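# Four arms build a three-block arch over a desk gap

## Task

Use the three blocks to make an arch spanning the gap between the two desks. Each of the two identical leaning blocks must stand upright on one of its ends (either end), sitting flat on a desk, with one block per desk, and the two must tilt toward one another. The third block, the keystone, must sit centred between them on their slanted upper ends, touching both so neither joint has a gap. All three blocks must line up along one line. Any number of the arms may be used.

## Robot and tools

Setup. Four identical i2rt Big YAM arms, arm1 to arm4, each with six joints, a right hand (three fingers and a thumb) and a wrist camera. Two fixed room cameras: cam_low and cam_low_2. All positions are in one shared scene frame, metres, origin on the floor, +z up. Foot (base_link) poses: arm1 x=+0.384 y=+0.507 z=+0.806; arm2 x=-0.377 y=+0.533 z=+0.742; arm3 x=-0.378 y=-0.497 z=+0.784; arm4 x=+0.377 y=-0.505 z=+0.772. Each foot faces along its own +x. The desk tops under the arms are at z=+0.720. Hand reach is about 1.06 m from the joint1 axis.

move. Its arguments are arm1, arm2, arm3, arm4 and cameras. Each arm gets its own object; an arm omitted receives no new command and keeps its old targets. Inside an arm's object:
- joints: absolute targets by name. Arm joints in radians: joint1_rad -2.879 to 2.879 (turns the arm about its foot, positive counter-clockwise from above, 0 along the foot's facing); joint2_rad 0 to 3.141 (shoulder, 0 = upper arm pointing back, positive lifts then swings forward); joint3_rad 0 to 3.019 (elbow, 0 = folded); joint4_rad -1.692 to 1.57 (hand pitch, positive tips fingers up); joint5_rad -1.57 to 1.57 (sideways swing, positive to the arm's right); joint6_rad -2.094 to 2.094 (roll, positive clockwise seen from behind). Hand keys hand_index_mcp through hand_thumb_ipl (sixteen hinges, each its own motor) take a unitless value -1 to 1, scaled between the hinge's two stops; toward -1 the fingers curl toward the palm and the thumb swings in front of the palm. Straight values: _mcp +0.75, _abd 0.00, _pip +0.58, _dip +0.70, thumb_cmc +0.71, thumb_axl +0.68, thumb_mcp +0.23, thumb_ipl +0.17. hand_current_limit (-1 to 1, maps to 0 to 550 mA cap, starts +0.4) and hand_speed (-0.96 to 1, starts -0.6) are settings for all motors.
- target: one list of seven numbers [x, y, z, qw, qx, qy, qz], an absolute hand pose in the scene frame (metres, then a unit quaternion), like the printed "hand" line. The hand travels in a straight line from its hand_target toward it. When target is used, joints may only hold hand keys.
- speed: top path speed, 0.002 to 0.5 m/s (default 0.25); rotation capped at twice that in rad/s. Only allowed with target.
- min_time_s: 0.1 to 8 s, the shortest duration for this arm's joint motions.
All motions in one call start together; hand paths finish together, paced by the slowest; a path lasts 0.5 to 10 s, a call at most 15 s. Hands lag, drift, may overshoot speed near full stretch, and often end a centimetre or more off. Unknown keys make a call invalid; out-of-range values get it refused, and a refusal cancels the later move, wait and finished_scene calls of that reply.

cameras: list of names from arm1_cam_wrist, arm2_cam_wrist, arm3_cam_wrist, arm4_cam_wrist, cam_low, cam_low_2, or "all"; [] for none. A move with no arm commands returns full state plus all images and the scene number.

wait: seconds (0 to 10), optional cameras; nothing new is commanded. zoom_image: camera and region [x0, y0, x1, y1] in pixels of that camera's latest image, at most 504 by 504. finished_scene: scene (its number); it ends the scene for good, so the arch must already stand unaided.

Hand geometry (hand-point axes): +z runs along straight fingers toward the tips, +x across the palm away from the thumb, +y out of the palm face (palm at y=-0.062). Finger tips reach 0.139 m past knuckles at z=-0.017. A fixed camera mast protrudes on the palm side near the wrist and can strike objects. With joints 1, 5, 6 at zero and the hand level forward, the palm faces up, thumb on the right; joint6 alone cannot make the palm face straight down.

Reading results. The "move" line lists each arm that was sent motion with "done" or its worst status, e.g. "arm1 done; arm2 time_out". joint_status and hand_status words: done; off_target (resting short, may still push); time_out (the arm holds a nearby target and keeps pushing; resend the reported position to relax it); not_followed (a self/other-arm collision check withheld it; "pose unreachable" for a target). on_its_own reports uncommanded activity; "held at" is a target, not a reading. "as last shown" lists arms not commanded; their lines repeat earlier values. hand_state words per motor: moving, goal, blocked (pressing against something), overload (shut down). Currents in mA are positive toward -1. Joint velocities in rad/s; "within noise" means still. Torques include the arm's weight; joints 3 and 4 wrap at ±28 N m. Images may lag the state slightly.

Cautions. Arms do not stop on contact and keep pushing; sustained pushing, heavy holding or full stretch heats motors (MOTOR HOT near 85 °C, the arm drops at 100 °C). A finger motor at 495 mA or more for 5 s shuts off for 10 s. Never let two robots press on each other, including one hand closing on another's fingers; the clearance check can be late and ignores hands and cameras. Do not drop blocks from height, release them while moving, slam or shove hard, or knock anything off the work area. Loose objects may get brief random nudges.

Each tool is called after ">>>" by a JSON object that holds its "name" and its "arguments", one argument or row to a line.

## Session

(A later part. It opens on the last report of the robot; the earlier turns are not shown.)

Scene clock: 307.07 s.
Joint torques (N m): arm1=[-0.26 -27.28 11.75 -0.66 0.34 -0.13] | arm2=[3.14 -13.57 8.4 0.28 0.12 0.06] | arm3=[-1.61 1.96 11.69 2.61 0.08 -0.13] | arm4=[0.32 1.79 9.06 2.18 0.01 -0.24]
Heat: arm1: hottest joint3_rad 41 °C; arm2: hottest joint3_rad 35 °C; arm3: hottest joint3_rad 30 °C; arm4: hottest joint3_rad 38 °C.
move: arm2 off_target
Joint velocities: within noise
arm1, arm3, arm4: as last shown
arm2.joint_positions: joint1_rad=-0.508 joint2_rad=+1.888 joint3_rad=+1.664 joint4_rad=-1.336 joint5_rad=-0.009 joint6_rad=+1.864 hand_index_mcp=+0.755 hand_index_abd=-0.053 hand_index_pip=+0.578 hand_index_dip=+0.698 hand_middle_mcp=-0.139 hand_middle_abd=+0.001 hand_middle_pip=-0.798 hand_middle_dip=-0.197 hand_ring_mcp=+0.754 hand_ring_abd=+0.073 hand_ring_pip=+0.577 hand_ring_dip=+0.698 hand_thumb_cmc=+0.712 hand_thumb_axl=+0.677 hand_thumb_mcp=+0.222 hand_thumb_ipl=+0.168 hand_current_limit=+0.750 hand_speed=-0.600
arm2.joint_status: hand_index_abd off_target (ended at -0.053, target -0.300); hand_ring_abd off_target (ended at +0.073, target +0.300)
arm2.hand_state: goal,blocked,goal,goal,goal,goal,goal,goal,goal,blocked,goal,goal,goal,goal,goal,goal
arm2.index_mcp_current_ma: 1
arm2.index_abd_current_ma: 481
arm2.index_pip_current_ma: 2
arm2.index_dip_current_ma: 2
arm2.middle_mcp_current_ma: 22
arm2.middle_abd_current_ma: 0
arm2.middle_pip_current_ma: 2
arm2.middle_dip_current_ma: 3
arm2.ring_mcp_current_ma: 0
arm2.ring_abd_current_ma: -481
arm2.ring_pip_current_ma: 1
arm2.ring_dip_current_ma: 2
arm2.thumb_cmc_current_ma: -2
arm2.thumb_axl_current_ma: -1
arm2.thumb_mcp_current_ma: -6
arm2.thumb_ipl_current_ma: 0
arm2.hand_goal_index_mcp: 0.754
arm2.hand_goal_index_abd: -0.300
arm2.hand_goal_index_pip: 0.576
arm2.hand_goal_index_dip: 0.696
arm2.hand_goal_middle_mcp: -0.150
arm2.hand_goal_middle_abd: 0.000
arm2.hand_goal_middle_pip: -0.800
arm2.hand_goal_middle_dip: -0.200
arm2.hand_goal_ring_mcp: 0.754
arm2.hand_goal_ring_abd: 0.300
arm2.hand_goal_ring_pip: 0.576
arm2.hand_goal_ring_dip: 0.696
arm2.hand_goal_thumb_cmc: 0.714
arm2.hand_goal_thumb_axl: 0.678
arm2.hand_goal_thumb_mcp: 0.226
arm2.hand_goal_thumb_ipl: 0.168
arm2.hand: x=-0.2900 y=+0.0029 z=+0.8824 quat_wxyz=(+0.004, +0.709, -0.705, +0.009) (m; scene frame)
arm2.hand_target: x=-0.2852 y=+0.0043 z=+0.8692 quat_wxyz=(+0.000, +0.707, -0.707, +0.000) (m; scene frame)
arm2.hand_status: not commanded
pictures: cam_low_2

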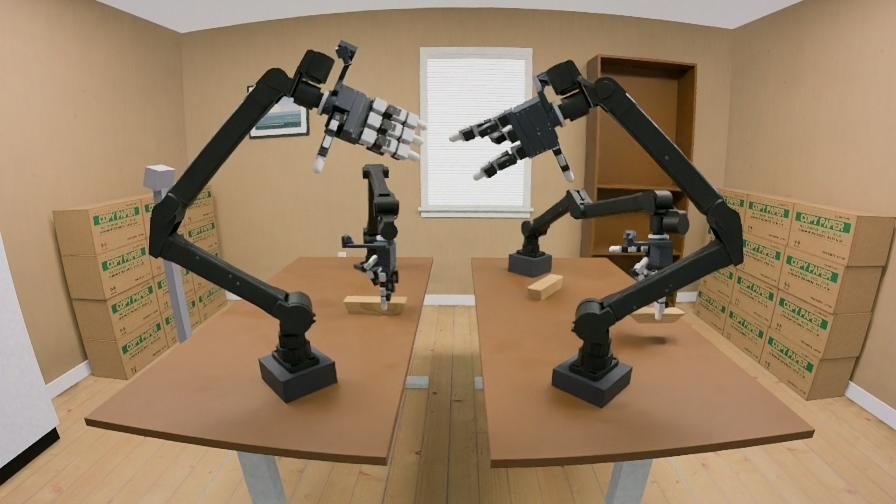

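>>> {"name": "move", "arguments": {
  "arm2": {"target":[-0.29,0.003,1.03,0,0.7071,-0.7071,0],"speed":0.1},
  "cameras": ["cam_low_2"]
}}

>>> {"name": "zoom_image", "arguments": {
  "camera": "cam_low_2",
  "region": [320, 210, 430, 330]
}}

Scene clock: 310.67 s.
Joint torques (N m): arm1=[-0.38 -27.34 11.82 -0.69 0.34 -0.11] | arm2=[2.26 -16.73 15.47 -0.69 0.29 -0.05] | arm3=[-1.61 1.9 11.67 2.61 0.08 -0.12] | arm4=[0.44 1.85 8.91 2.26 0 -0.24]
Heat: arm1: hottest joint3_rad 41 °C; arm2: hottest joint3_rad 35 °C; arm3: hottest joint3_rad 30 °C; arm4: hottest joint3_rad 38 °C.
move: arm2 off_target
Joint velocities: within noise
arm1.joint_positions: joint1_rad=+1.182 joint2_rad=+2.590 joint3_rad=+2.878 joint4_rad=-1.668 joint5_rad=+0.015 joint6_rad=+1.928 hand_index_mcp=+0.752 hand_index_abd=-0.064 hand_index_pip=+0.576 hand_index_dip=+0.696 hand_middle_mcp=-0.145 hand_middle_abd=+0.001 hand_middle_pip=-0.798 hand_middle_dip=-0.197 hand_ring_mcp=+0.753 hand_ring_abd=+0.053 hand_ring_pip=+0.577 hand_ring_dip=+0.696 hand_thumb_cmc=-0.567 hand_thumb_axl=+0.677 hand_thumb_mcp=+0.224 hand_thumb_ipl=+0.168 hand_current_limit=+0.750 hand_speed=-0.600
arm1.joint_status: not commanded
arm1.hand_state: goal,blocked,goal,goal,goal,goal,goal,goal,goal,blocked,goal,goal,goal,goal,goal,goal
arm1.index_mcp_current_ma: -1
arm1.index_abd_current_ma: 481
arm1.index_pip_current_ma: 0
arm1.index_dip_current_ma: 0
arm1.middle_mcp_current_ma: 4
arm1.middle_abd_current_ma: 0
arm1.middle_pip_current_ma: 1
arm1.middle_dip_current_ma: 2
arm1.ring_mcp_current_ma: 0
arm1.ring_abd_current_ma: -481
arm1.ring_pip_current_ma: 0
arm1.ring_dip_current_ma: 0
arm1.thumb_cmc_current_ma: 2
arm1.thumb_axl_current_ma: 0
arm1.thumb_mcp_current_ma: -2
arm1.thumb_ipl_current_ma: 0
arm1.hand_goal_index_mcp: 0.754
arm1.hand_goal_index_abd: -0.300
arm1.hand_goal_index_pip: 0.576
arm1.hand_goal_index_dip: 0.696
arm1.hand_goal_middle_mcp: -0.150
arm1.hand_goal_middle_abd: 0.000
arm1.hand_goal_middle_pip: -0.800
arm1.hand_goal_middle_dip: -0.200
arm1.hand_goal_ring_mcp: 0.754
arm1.hand_goal_ring_abd: 0.300
arm1.hand_goal_ring_pip: 0.576
arm1.hand_goal_ring_dip: 0.696
arm1.hand_goal_thumb_cmc: -0.570
arm1.hand_goal_thumb_axl: 0.678
arm1.hand_goal_thumb_mcp: 0.226
arm1.hand_goal_thumb_ipl: 0.168
arm1.hand: x=+0.5760 y=-0.2148 z=+0.9331 quat_wxyz=(+0.047, +0.705, -0.703, +0.083) (m; scene frame)
arm1.hand_target: x=+0.5818 y=-0.2162 z=+0.9787 quat_wxyz=(+0.063, +0.707, -0.695, +0.116) (m; scene frame)
arm1.hand_status: not commanded
arm2.joint_positions: joint1_rad=-0.508 joint2_rad=+1.888 joint3_rad=+1.946 joint4_rad=-1.693 joint5_rad=-0.008 joint6_rad=+1.864 hand_index_mcp=+0.759 hand_index_abd=-0.054 hand_index_pip=+0.585 hand_index_dip=+0.703 hand_middle_mcp=-0.139 hand_middle_abd=+0.001 hand_middle_pip=-0.798 hand_middle_dip=-0.197 hand_ring_mcp=+0.769 hand_ring_abd=+0.073 hand_ring_pip=+0.586 hand_ring_dip=+0.703 hand_thumb_cmc=+0.712 hand_thumb_axl=+0.677 hand_thumb_mcp=+0.222 hand_thumb_ipl=+0.168 hand_current_limit=+0.750 hand_speed=-0.600
arm2.joint_status: not commanded
arm2.hand_state: goal,blocked,goal,goal,goal,goal,goal,goal,goal,blocked,goal,goal,goal,goal,goal,goal
arm2.index_mcp_current_ma: 7
arm2.index_abd_current_ma: 481
arm2.index_pip_current_ma: 15
arm2.index_dip_current_ma: 11
arm2.middle_mcp_current_ma: 22
arm2.middle_abd_current_ma: 0
arm2.middle_pip_current_ma: 2
arm2.middle_dip_current_ma: 3
arm2.ring_mcp_current_ma: 32
arm2.ring_abd_current_ma: -481
arm2.ring_pip_current_ma: 17
arm2.ring_dip_current_ma: 10
arm2.thumb_cmc_current_ma: -2
arm2.thumb_axl_current_ma: -1
arm2.thumb_mcp_current_ma: -6
arm2.thumb_ipl_current_ma: 0
arm2.hand_goal_index_mcp: 0.754
arm2.hand_goal_index_abd: -0.300
arm2.hand_goal_index_pip: 0.576
arm2.hand_goal_index_dip: 0.696
arm2.hand_goal_middle_mcp: -0.150
arm2.hand_goal_middle_abd: 0.000
arm2.hand_goal_middle_pip: -0.800
arm2.hand_goal_middle_dip: -0.200
arm2.hand_goal_ring_mcp: 0.754
arm2.hand_goal_ring_abd: 0.300
arm2.hand_goal_ring_pip: 0.576
arm2.hand_goal_ring_dip: 0.696
arm2.hand_goal_thumb_cmc: 0.714
arm2.hand_goal_thumb_axl: 0.678
arm2.hand_goal_thumb_mcp: 0.226
arm2.hand_goal_thumb_ipl: 0.168
arm2.hand: x=-0.2925 y=+0.0135 z=+0.9932 quat_wxyz=(-0.014, +0.708, -0.705, -0.025) (m; scene frame)
arm2.hand_target: x=-0.2907 y=+0.0055 z=+1.0292 quat_wxyz=(+0.008, +0.708, -0.706, +0.010) (m; scene frame)
arm2.hand_status: off_target (0.038 m and 3.3 deg from the pose sent, 0.148 m and 1.2 deg at the start; a joint's target at an end of its range on 23 of 70 steps)
arm3, arm4: as last shown
pictures: cam_low_2

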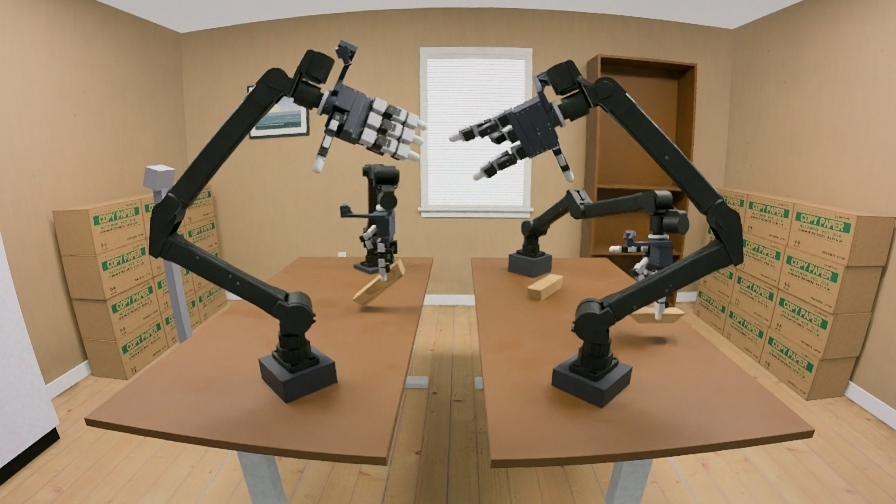

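Scaled by 4.200 from the camera's 896x504 image, which has a finer 1280x720 frame.

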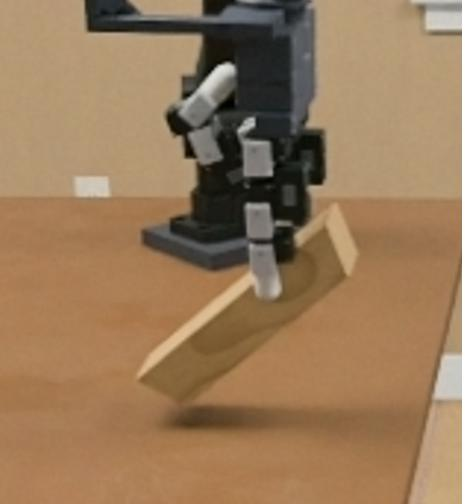

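>>> {"name": "move", "arguments": {
  "arm2": {"target":[-0.33,-0.02,1.08,0.2706,-0.6533,0.6533,-0.2706],"speed":0.18}
}}

>>> {"name": "move", "arguments": {
  "arm2": {"target":[-0.29,0.01,0.97,0.4662,-0.5316,0.5316,-0.4662],"speed":0.18},
  "cameras": ["cam_low_2","cam_low"]
}}

>>> {"name": "zoom_image", "arguments": {
  "camera": "cam_low_2",
  "region": [320, 200, 440, 330]
}}

Scene clock: 318.43 s.
Joint torques (N m): arm1=[-0.26 -27.4 11.81 -0.69 0.34 -0.11] | arm2=[1.9 -18.9 15.88 -0.31 -1.74 -0.15] | arm3=[-1.67 2.02 11.69 2.62 0.07 -0.13] | arm4=[0.15 2.02 9.01 2.22 0.02 -0.24]
Heat: arm1: hottest joint2_rad 41 °C; arm2: hottest joint3_rad 37 °C; arm3: hottest joint3_rad 30 °C; arm4: hottest joint3_rad 38 °C.
move: arm2 off_target
Joint velocities: within noise
arm1, arm4: as last shown
arm2.joint_positions: joint1_rad=-0.831 joint2_rad=+1.856 joint3_rad=+2.007 joint4_rad=-1.697 joint5_rad=-0.760 joint6_rad=+1.660 hand_index_mcp=+0.711 hand_index_abd=-0.054 hand_index_pip=+0.553 hand_index_dip=+0.688 hand_middle_mcp=-0.139 hand_middle_abd=+0.001 hand_middle_pip=-0.798 hand_middle_dip=-0.197 hand_ring_mcp=+0.724 hand_ring_abd=+0.073 hand_ring_pip=+0.562 hand_ring_dip=+0.691 hand_thumb_cmc=+0.710 hand_thumb_axl=+0.677 hand_thumb_mcp=+0.222 hand_thumb_ipl=+0.168 hand_current_limit=+0.750 hand_speed=-0.600
arm2.joint_status: not commanded
arm2.hand_state: blocked,blocked,blocked,goal,goal,goal,goal,goal,blocked,blocked,goal,goal,goal,goal,goal,goal
arm2.index_mcp_current_ma: -124
arm2.index_abd_current_ma: 481
arm2.index_pip_current_ma: -49
arm2.index_dip_current_ma: -13
arm2.middle_mcp_current_ma: 22
arm2.middle_abd_current_ma: 0
arm2.middle_pip_current_ma: 2
arm2.middle_dip_current_ma: 3
arm2.ring_mcp_current_ma: -78
arm2.ring_abd_current_ma: -481
arm2.ring_pip_current_ma: -26
arm2.ring_dip_current_ma: -7
arm2.thumb_cmc_current_ma: -5
arm2.thumb_axl_current_ma: -1
arm2.thumb_mcp_current_ma: -6
arm2.thumb_ipl_current_ma: 0
arm2.hand_goal_index_mcp: 0.754
arm2.hand_goal_index_abd: -0.300
arm2.hand_goal_index_pip: 0.576
arm2.hand_goal_index_dip: 0.696
arm2.hand_goal_middle_mcp: -0.150
arm2.hand_goal_middle_abd: 0.000
arm2.hand_goal_middle_pip: -0.800
arm2.hand_goal_middle_dip: -0.200
arm2.hand_goal_ring_mcp: 0.754
arm2.hand_goal_ring_abd: 0.300
arm2.hand_goal_ring_pip: 0.576
arm2.hand_goal_ring_dip: 0.696
arm2.hand_goal_thumb_cmc: 0.714
arm2.hand_goal_thumb_axl: 0.678
arm2.hand_goal_thumb_mcp: 0.226
arm2.hand_goal_thumb_ipl: 0.168
arm2.hand: x=-0.3300 y=-0.0128 z=+1.0219 quat_wxyz=(-0.258, +0.624, -0.689, +0.264) (m; scene frame)
arm2.hand_target: x=-0.3296 y=-0.0155 z=+1.0782 quat_wxyz=(-0.223, +0.639, -0.667, +0.311) (m; scene frame)
arm2.hand_status: off_target (0.059 m and 5.6 deg from the pose sent, 0.100 m and 46.0 deg at the start; a joint's target at an end of its range on 85 of 94 steps)
arm3.joint_positions: joint1_rad=-0.486 joint2_rad=+0.616 joint3_rad=+1.393 joint4_rad=-1.200 joint5_rad=-0.022 joint6_rad=+1.102 hand_index_mcp=+0.755 hand_index_abd=+0.001 hand_index_pip=+0.577 hand_index_dip=+0.696 hand_middle_mcp=+0.755 hand_middle_abd=+0.001 hand_middle_pip=+0.577 hand_middle_dip=+0.696 hand_ring_mcp=+0.755 hand_ring_abd=+0.001 hand_ring_pip=+0.577 hand_ring_dip=+0.696 hand_thumb_cmc=+0.715 hand_thumb_axl=+0.677 hand_thumb_mcp=+0.226 hand_thumb_ipl=+0.168 hand_current_limit=+0.400 hand_speed=-0.600
arm3.joint_status: not commanded
arm3.hand_state: goal,goal,goal,goal,goal,goal,goal,goal,goal,goal,goal,goal,goal,goal,goal,goal
arm3.index_mcp_current_ma: 0
arm3.index_abd_current_ma: 0
arm3.index_pip_current_ma: 0
arm3.index_dip_current_ma: 0
arm3.middle_mcp_current_ma: 0
arm3.middle_abd_current_ma: 0
arm3.middle_pip_current_ma: 0
arm3.middle_dip_current_ma: 0
arm3.ring_mcp_current_ma: 0
arm3.ring_abd_current_ma: 0
arm3.ring_pip_current_ma: 0
arm3.ring_dip_current_ma: 0
arm3.thumb_cmc_current_ma: 0
arm3.thumb_axl_current_ma: 0
arm3.thumb_mcp_current_ma: 0
arm3.thumb_ipl_current_ma: 0
arm3.hand_goal_index_mcp: 0.754
arm3.hand_goal_index_abd: 0.000
arm3.hand_goal_index_pip: 0.576
arm3.hand_goal_index_dip: 0.696
arm3.hand_goal_middle_mcp: 0.754
arm3.hand_goal_middle_abd: 0.000
arm3.hand_goal_middle_pip: 0.576
arm3.hand_goal_middle_dip: 0.696
arm3.hand_goal_ring_mcp: 0.754
arm3.hand_goal_ring_abd: 0.000
arm3.hand_goal_ring_pip: 0.576
arm3.hand_goal_ring_dip: 0.696
arm3.hand_goal_thumb_cmc: 0.714
arm3.hand_goal_thumb_axl: 0.678
arm3.hand_goal_thumb_mcp: 0.226
arm3.hand_goal_thumb_ipl: 0.168
arm3.hand: x=-0.1076 y=-0.4854 z=+1.3707 quat_wxyz=(+0.023, +0.767, +0.340, +0.543) (m; scene frame)
arm3.hand_target: x=-0.1111 y=-0.4866 z=+1.3818 quat_wxyz=(+0.024, +0.761, +0.337, +0.553) (m; scene frame)
arm3.hand_status: not commanded
pictures: none

Scene clock: 321.17 s.
Joint torques (N m): arm1=[-0.21 -27.28 11.77 -0.65 0.35 -0.12] | arm2=[1.49 -14.21 8.91 -0.99 -2.54 -0.13] | arm3=[-1.61 2.02 11.7 2.61 0.08 -0.13] | arm4=[0.44 1.79 9.01 2.28 0 -0.24]
Heat: arm1: hottest joint2_rad 41 °C; arm2: hottest joint3_rad 36 °C; arm3: hottest joint3_rad 30 °C; arm4: hottest joint3_rad 38 °C.
move: arm2 off_target
Joint velocities: within noise
arm1, arm3: as last shown
arm2.joint_positions: joint1_rad=-0.930 joint2_rad=+1.841 joint3_rad=+1.648 joint4_rad=-1.693 joint5_rad=-1.369 joint6_rad=+1.254 hand_index_mcp=+0.695 hand_index_abd=-0.054 hand_index_pip=+0.544 hand_index_dip=+0.684 hand_middle_mcp=-0.147 hand_middle_abd=+0.001 hand_middle_pip=-0.798 hand_middle_dip=-0.197 hand_ring_mcp=+0.702 hand_ring_abd=+0.073 hand_ring_pip=+0.550 hand_ring_dip=+0.685 hand_thumb_cmc=+0.707 hand_thumb_axl=+0.677 hand_thumb_mcp=+0.222 hand_thumb_ipl=+0.168 hand_current_limit=+0.750 hand_speed=-0.600
arm2.joint_status: not commanded
arm2.hand_state: blocked,blocked,blocked,goal,goal,goal,goal,goal,blocked,blocked,blocked,goal,goal,goal,goal,goal
arm2.index_mcp_current_ma: -189
arm2.index_abd_current_ma: 481
arm2.index_pip_current_ma: -78
arm2.index_dip_current_ma: -23
arm2.middle_mcp_current_ma: 3
arm2.middle_abd_current_ma: 0
arm2.middle_pip_current_ma: 2
arm2.middle_dip_current_ma: 3
arm2.ring_mcp_current_ma: -160
arm2.ring_abd_current_ma: -481
arm2.ring_pip_current_ma: -58
arm2.ring_dip_current_ma: -20
arm2.thumb_cmc_current_ma: -10
arm2.thumb_axl_current_ma: -1
arm2.thumb_mcp_current_ma: -6
arm2.thumb_ipl_current_ma: 0
arm2.hand_goal_index_mcp: 0.754
arm2.hand_goal_index_abd: -0.300
arm2.hand_goal_index_pip: 0.576
arm2.hand_goal_index_dip: 0.696
arm2.hand_goal_middle_mcp: -0.150
arm2.hand_goal_middle_abd: 0.000
arm2.hand_goal_middle_pip: -0.800
arm2.hand_goal_middle_dip: -0.200
arm2.hand_goal_ring_mcp: 0.754
arm2.hand_goal_ring_abd: 0.300
arm2.hand_goal_ring_pip: 0.576
arm2.hand_goal_ring_dip: 0.696
arm2.hand_goal_thumb_cmc: 0.714
arm2.hand_goal_thumb_axl: 0.678
arm2.hand_goal_thumb_mcp: 0.226
arm2.hand_goal_thumb_ipl: 0.168
arm2.hand: x=-0.2876 y=+0.0127 z=+0.9640 quat_wxyz=(-0.433, +0.531, -0.562, +0.464) (m; scene frame)
arm2.hand_target: x=-0.2897 y=+0.0100 z=+0.9699 quat_wxyz=(-0.434, +0.522, -0.558, +0.477) (m; scene frame)
arm2.hand_status: off_target (0.007 m and 5.1 deg from the pose sent, 0.069 m and 39.5 deg at the start; a joint's target at an end of its range on 43 of 82 steps)
arm4.joint_positions: joint1_rad=+0.490 joint2_rad=+0.567 joint3_rad=+1.350 joint4_rad=-1.191 joint5_rad=-0.033 joint6_rad=+1.120 hand_index_mcp=+0.755 hand_index_abd=+0.131 hand_index_pip=+0.577 hand_index_dip=+0.696 hand_middle_mcp=-0.141 hand_middle_abd=+0.001 hand_middle_pip=-0.798 hand_middle_dip=-0.198 hand_ring_mcp=+0.755 hand_ring_abd=-0.119 hand_ring_pip=+0.577 hand_ring_dip=+0.696 hand_thumb_cmc=+0.715 hand_thumb_axl=+0.677 hand_thumb_mcp=+0.226 hand_thumb_ipl=+0.168 hand_current_limit=+0.750 hand_speed=-0.600
arm4.joint_status: not commanded
arm4.hand_state: goal,goal,goal,goal,goal,goal,goal,goal,goal,goal,goal,goal,goal,goal,goal,goal
arm4.index_mcp_current_ma: 2
arm4.index_abd_current_ma: 0
arm4.index_pip_current_ma: 1
arm4.index_dip_current_ma: 0
arm4.middle_mcp_current_ma: 21
arm4.middle_abd_current_ma: 1
arm4.middle_pip_current_ma: 3
arm4.middle_dip_current_ma: 4
arm4.ring_mcp_current_ma: 2
arm4.ring_abd_current_ma: 19
arm4.ring_pip_current_ma: 1
arm4.ring_dip_current_ma: 0
arm4.thumb_cmc_current_ma: 1
arm4.thumb_axl_current_ma: -1
arm4.thumb_mcp_current_ma: 0
arm4.thumb_ipl_current_ma: 0
arm4.hand_goal_index_mcp: 0.754
arm4.hand_goal_index_abd: 0.130
arm4.hand_goal_index_pip: 0.576
arm4.hand_goal_index_dip: 0.696
arm4.hand_goal_middle_mcp: -0.150
arm4.hand_goal_middle_abd: 0.000
arm4.hand_goal_middle_pip: -0.800
arm4.hand_goal_middle_dip: -0.200
arm4.hand_goal_ring_mcp: 0.754
arm4.hand_goal_ring_abd: -0.130
arm4.hand_goal_ring_pip: 0.576
arm4.hand_goal_ring_dip: 0.696
arm4.hand_goal_thumb_cmc: 0.714
arm4.hand_goal_thumb_axl: 0.678
arm4.hand_goal_thumb_mcp: 0.226
arm4.hand_goal_thumb_ipl: 0.168
arm4.hand: x=+0.1694 y=-0.3415 z=+1.3461 quat_wxyz=(-0.509, -0.052, +0.836, +0.196) (m; scene frame)
arm4.hand_target: x=+0.1718 y=-0.3448 z=+1.3597 quat_wxyz=(-0.522, -0.056, +0.828, +0.199) (m; scene frame)
arm4.hand_status: not commanded
pictures: cam_low, cam_low_2

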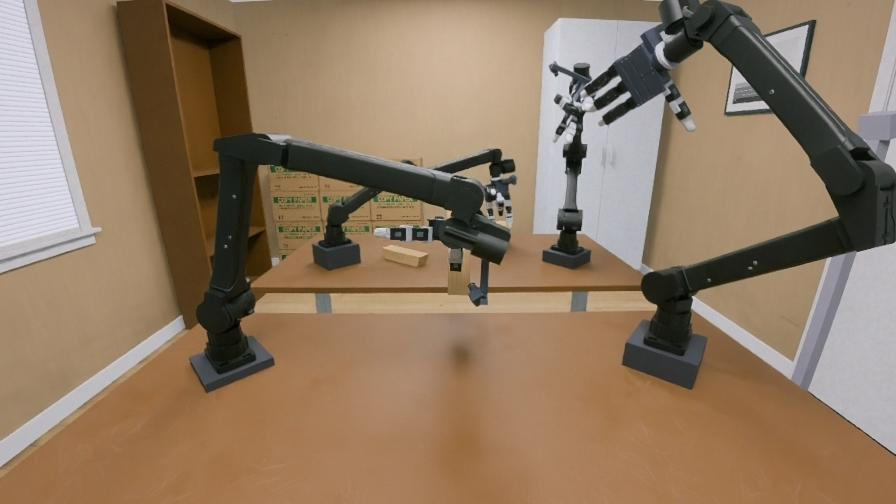

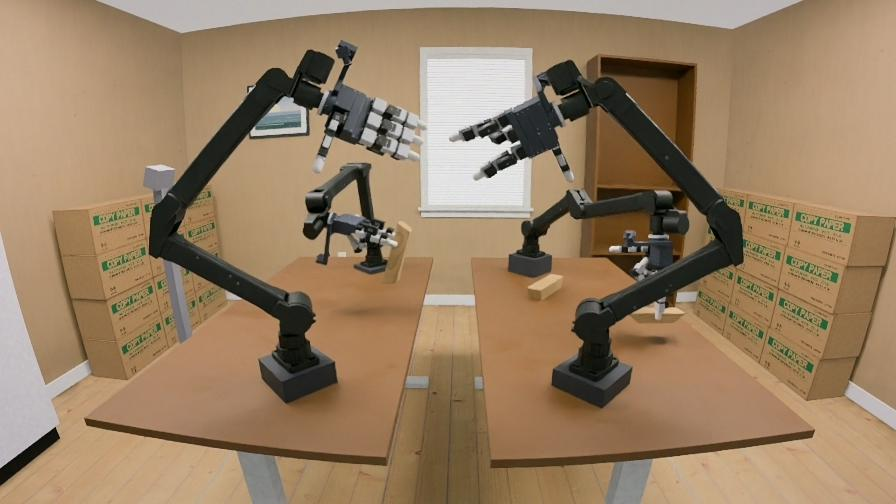

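Scaled by 3.877 from the camera's 896x504 image, which has a finer 1280x720 frame.

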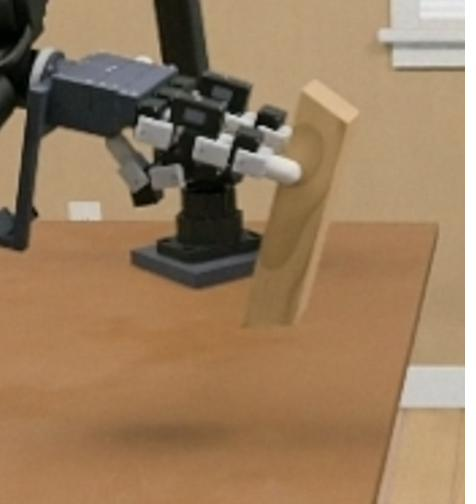

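>>> {"name": "move", "arguments": {
  "arm2": {"target":[-0.238,0.022,0.89,0.4662,-0.5316,0.5316,-0.4662],"speed":0.15},
  "cameras": ["cam_low_2","cam_low"]
}}

>>> {"name": "zoom_image", "arguments": {
  "camera": "cam_low_2",
  "region": [350, 210, 470, 340]
}}

>>> {"name": "zoom_image", "arguments": {
  "camera": "cam_low",
  "region": [400, 210, 520, 340]
}}

Scene clock: 324.63 s.
Joint torques (N m): arm1=[-0.15 -27.28 11.82 -0.64 0.34 -0.12] | arm2=[2.43 -14.92 8.17 -0.29 -2.48 0.08] | arm3=[-1.67 1.96 11.69 2.62 0.08 -0.13] | arm4=[0.26 2.08 8.99 2.18 0 -0.23]
Heat: arm1: hottest joint2_rad 41 °C; arm2: hottest joint3_rad 36 °C; arm3: hottest joint3_rad 30 °C; arm4: hottest joint3_rad 38 °C.
move: arm2 done
Joint velocities: within noise
arm1, arm3, arm4: as last shown
arm2.joint_positions: joint1_rad=-0.850 joint2_rad=+1.910 joint3_rad=+1.502 joint4_rad=-1.523 joint5_rad=-1.411 joint6_rad=+1.226 hand_index_mcp=+0.692 hand_index_abd=-0.054 hand_index_pip=+0.542 hand_index_dip=+0.683 hand_middle_mcp=-0.148 hand_middle_abd=+0.001 hand_middle_pip=-0.798 hand_middle_dip=-0.197 hand_ring_mcp=+0.701 hand_ring_abd=+0.073 hand_ring_pip=+0.550 hand_ring_dip=+0.685 hand_thumb_cmc=+0.707 hand_thumb_axl=+0.677 hand_thumb_mcp=+0.222 hand_thumb_ipl=+0.168 hand_current_limit=+0.750 hand_speed=-0.600
arm2.joint_status: not commanded
arm2.hand_state: blocked,blocked,blocked,goal,goal,goal,goal,goal,blocked,blocked,blocked,goal,goal,goal,goal,goal
arm2.index_mcp_current_ma: -200
arm2.index_abd_current_ma: 481
arm2.index_pip_current_ma: -84
arm2.index_dip_current_ma: -25
arm2.middle_mcp_current_ma: 2
arm2.middle_abd_current_ma: 0
arm2.middle_pip_current_ma: 2
arm2.middle_dip_current_ma: 3
arm2.ring_mcp_current_ma: -165
arm2.ring_abd_current_ma: -481
arm2.ring_pip_current_ma: -60
arm2.ring_dip_current_ma: -21
arm2.thumb_cmc_current_ma: -11
arm2.thumb_axl_current_ma: -1
arm2.thumb_mcp_current_ma: -6
arm2.thumb_ipl_current_ma: 0
arm2.hand_goal_index_mcp: 0.754
arm2.hand_goal_index_abd: -0.300
arm2.hand_goal_index_pip: 0.576
arm2.hand_goal_index_dip: 0.696
arm2.hand_goal_middle_mcp: -0.150
arm2.hand_goal_middle_abd: 0.000
arm2.hand_goal_middle_pip: -0.800
arm2.hand_goal_middle_dip: -0.200
arm2.hand_goal_ring_mcp: 0.754
arm2.hand_goal_ring_abd: 0.300
arm2.hand_goal_ring_pip: 0.576
arm2.hand_goal_ring_dip: 0.696
arm2.hand_goal_thumb_cmc: 0.714
arm2.hand_goal_thumb_axl: 0.678
arm2.hand_goal_thumb_mcp: 0.226
arm2.hand_goal_thumb_ipl: 0.168
arm2.hand: x=-0.2414 y=+0.0250 z=+0.8809 quat_wxyz=(-0.465, +0.538, -0.537, +0.455) (m; scene frame)
arm2.hand_target: x=-0.2380 y=+0.0221 z=+0.8900 quat_wxyz=(-0.467, +0.532, -0.531, +0.466) (m; scene frame)
arm2.hand_status: done (0.010 m and 1.6 deg from the pose sent, 0.090 m and 5.1 deg at the start)
pictures: cam_low, cam_low_2

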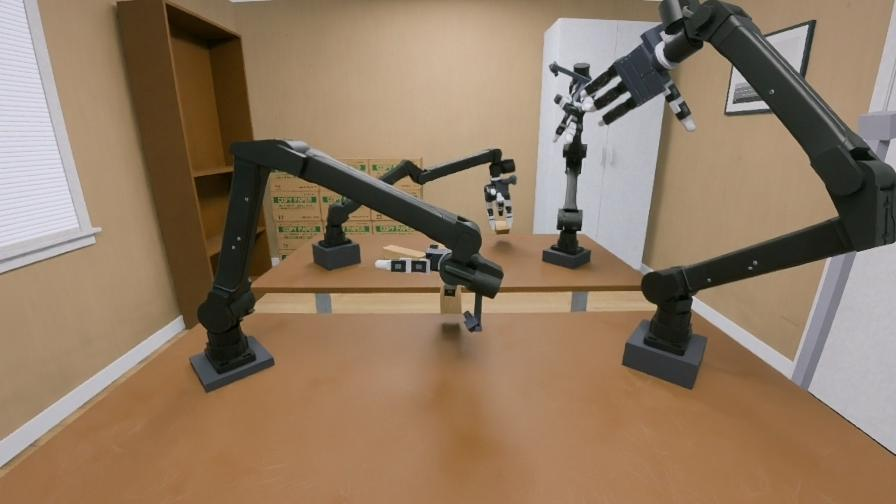

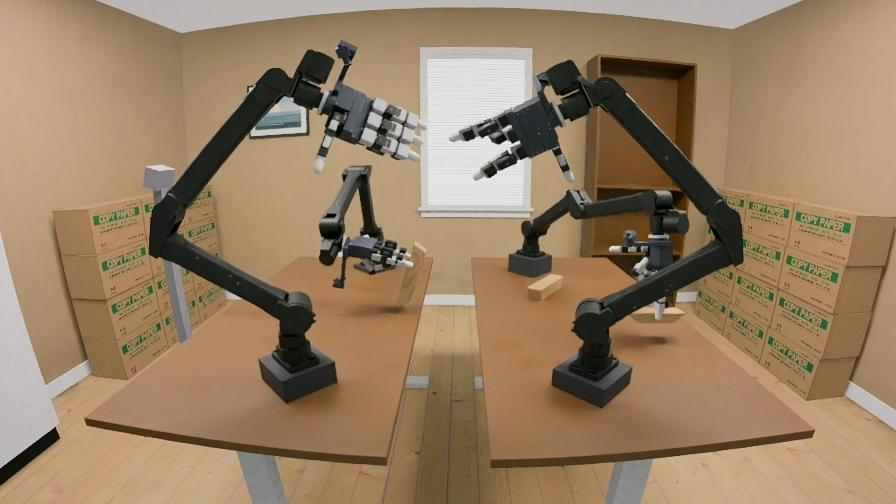

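Scaled by 3.877 from the camera's 896x504 image, which has a finer 1280x720 frame.

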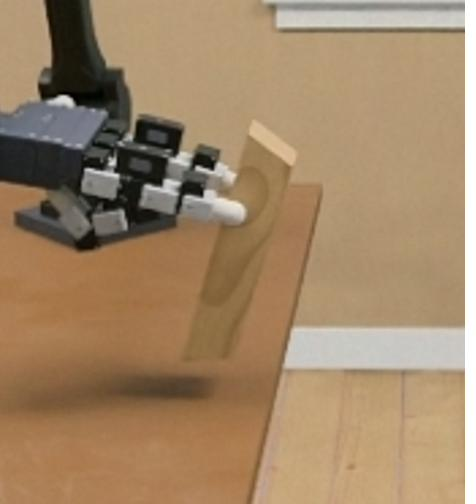

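Scaled by 3.877 from the camera's 896x504 image, which has a finer 1280x720 frame.

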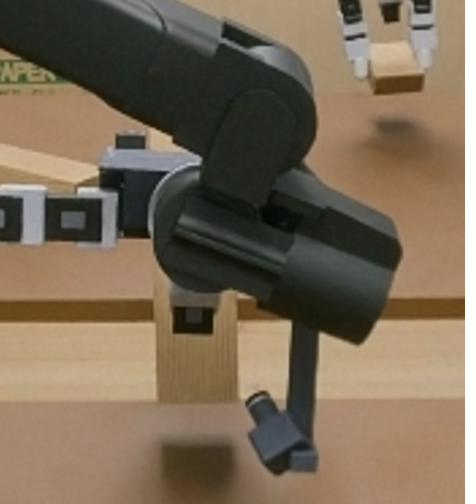

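>>> {"name": "move", "arguments": {
  "arm2": {"target":[-0.238,0.022,0.825,0.4662,-0.5316,0.5316,-0.4662],"speed":0.1},
  "cameras": ["cam_low_2","cam_low"]
}}

>>> {"name": "zoom_image", "arguments": {
  "camera": "cam_low_2",
  "region": [350, 230, 470, 340]
}}

>>> {"name": "zoom_image", "arguments": {
  "camera": "cam_low",
  "region": [400, 230, 520, 350]
}}

Scene clock: 328.90 s.
Joint torques (N m): arm1=[-0.21 -27.34 11.82 -0.62 0.34 -0.12] | arm2=[2.49 -13.8 6.72 -0.1 -1.69 0.12] | arm3=[-1.67 2.02 11.7 2.59 0.08 -0.13] | arm4=[0.09 1.9 8.92 2.22 0.02 -0.21]
Heat: arm1: hottest joint2_rad 41 °C; arm2: hottest joint3_rad 36 °C; arm3: hottest joint3_rad 30 °C; arm4: hottest joint3_rad 38 °C.
move: arm2 done
Joint velocities: within noise
arm1, arm3, arm4: as last shown
arm2.joint_positions: joint1_rad=-0.850 joint2_rad=+1.965 joint3_rad=+1.441 joint4_rad=-1.377 joint5_rad=-1.430 joint6_rad=+1.226 hand_index_mcp=+0.723 hand_index_abd=-0.054 hand_index_pip=+0.563 hand_index_dip=+0.689 hand_middle_mcp=-0.148 hand_middle_abd=+0.001 hand_middle_pip=-0.798 hand_middle_dip=-0.197 hand_ring_mcp=+0.709 hand_ring_abd=+0.074 hand_ring_pip=+0.556 hand_ring_dip=+0.686 hand_thumb_cmc=+0.707 hand_thumb_axl=+0.677 hand_thumb_mcp=+0.223 hand_thumb_ipl=+0.168 hand_current_limit=+0.750 hand_speed=-0.600
arm2.joint_status: not commanded
arm2.hand_state: blocked,blocked,goal,goal,goal,goal,goal,goal,blocked,blocked,blocked,goal,goal,goal,goal,goal
arm2.index_mcp_current_ma: -83
arm2.index_abd_current_ma: 481
arm2.index_pip_current_ma: -25
arm2.index_dip_current_ma: -10
arm2.middle_mcp_current_ma: 2
arm2.middle_abd_current_ma: 0
arm2.middle_pip_current_ma: 2
arm2.middle_dip_current_ma: 3
arm2.ring_mcp_current_ma: -132
arm2.ring_abd_current_ma: -481
arm2.ring_pip_current_ma: -43
arm2.ring_dip_current_ma: -18
arm2.thumb_cmc_current_ma: -12
arm2.thumb_axl_current_ma: -1
arm2.thumb_mcp_current_ma: -6
arm2.thumb_ipl_current_ma: 0
arm2.hand_goal_index_mcp: 0.754
arm2.hand_goal_index_abd: -0.300
arm2.hand_goal_index_pip: 0.576
arm2.hand_goal_index_dip: 0.696
arm2.hand_goal_middle_mcp: -0.150
arm2.hand_goal_middle_abd: 0.000
arm2.hand_goal_middle_pip: -0.800
arm2.hand_goal_middle_dip: -0.200
arm2.hand_goal_ring_mcp: 0.754
arm2.hand_goal_ring_abd: 0.300
arm2.hand_goal_ring_pip: 0.576
arm2.hand_goal_ring_dip: 0.696
arm2.hand_goal_thumb_cmc: 0.714
arm2.hand_goal_thumb_axl: 0.678
arm2.hand_goal_thumb_mcp: 0.226
arm2.hand_goal_thumb_ipl: 0.168
arm2.hand: x=-0.2397 y=+0.0199 z=+0.8320 quat_wxyz=(-0.459, +0.539, -0.527, +0.469) (m; scene frame)
arm2.hand_target: x=-0.2380 y=+0.0220 z=+0.8252 quat_wxyz=(-0.467, +0.532, -0.531, +0.466) (m; scene frame)
arm2.hand_status: done (0.007 m and 1.3 deg from the pose sent, 0.056 m and 1.6 deg at the start)
pictures: cam_low, cam_low_2

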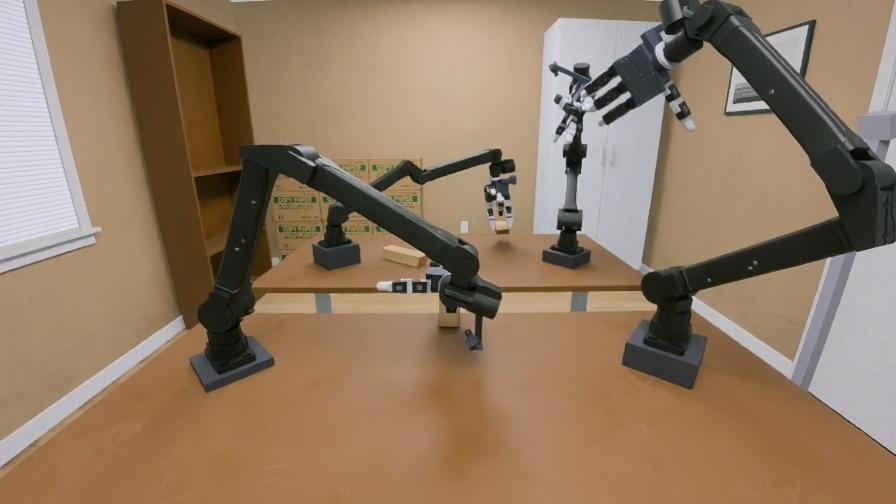

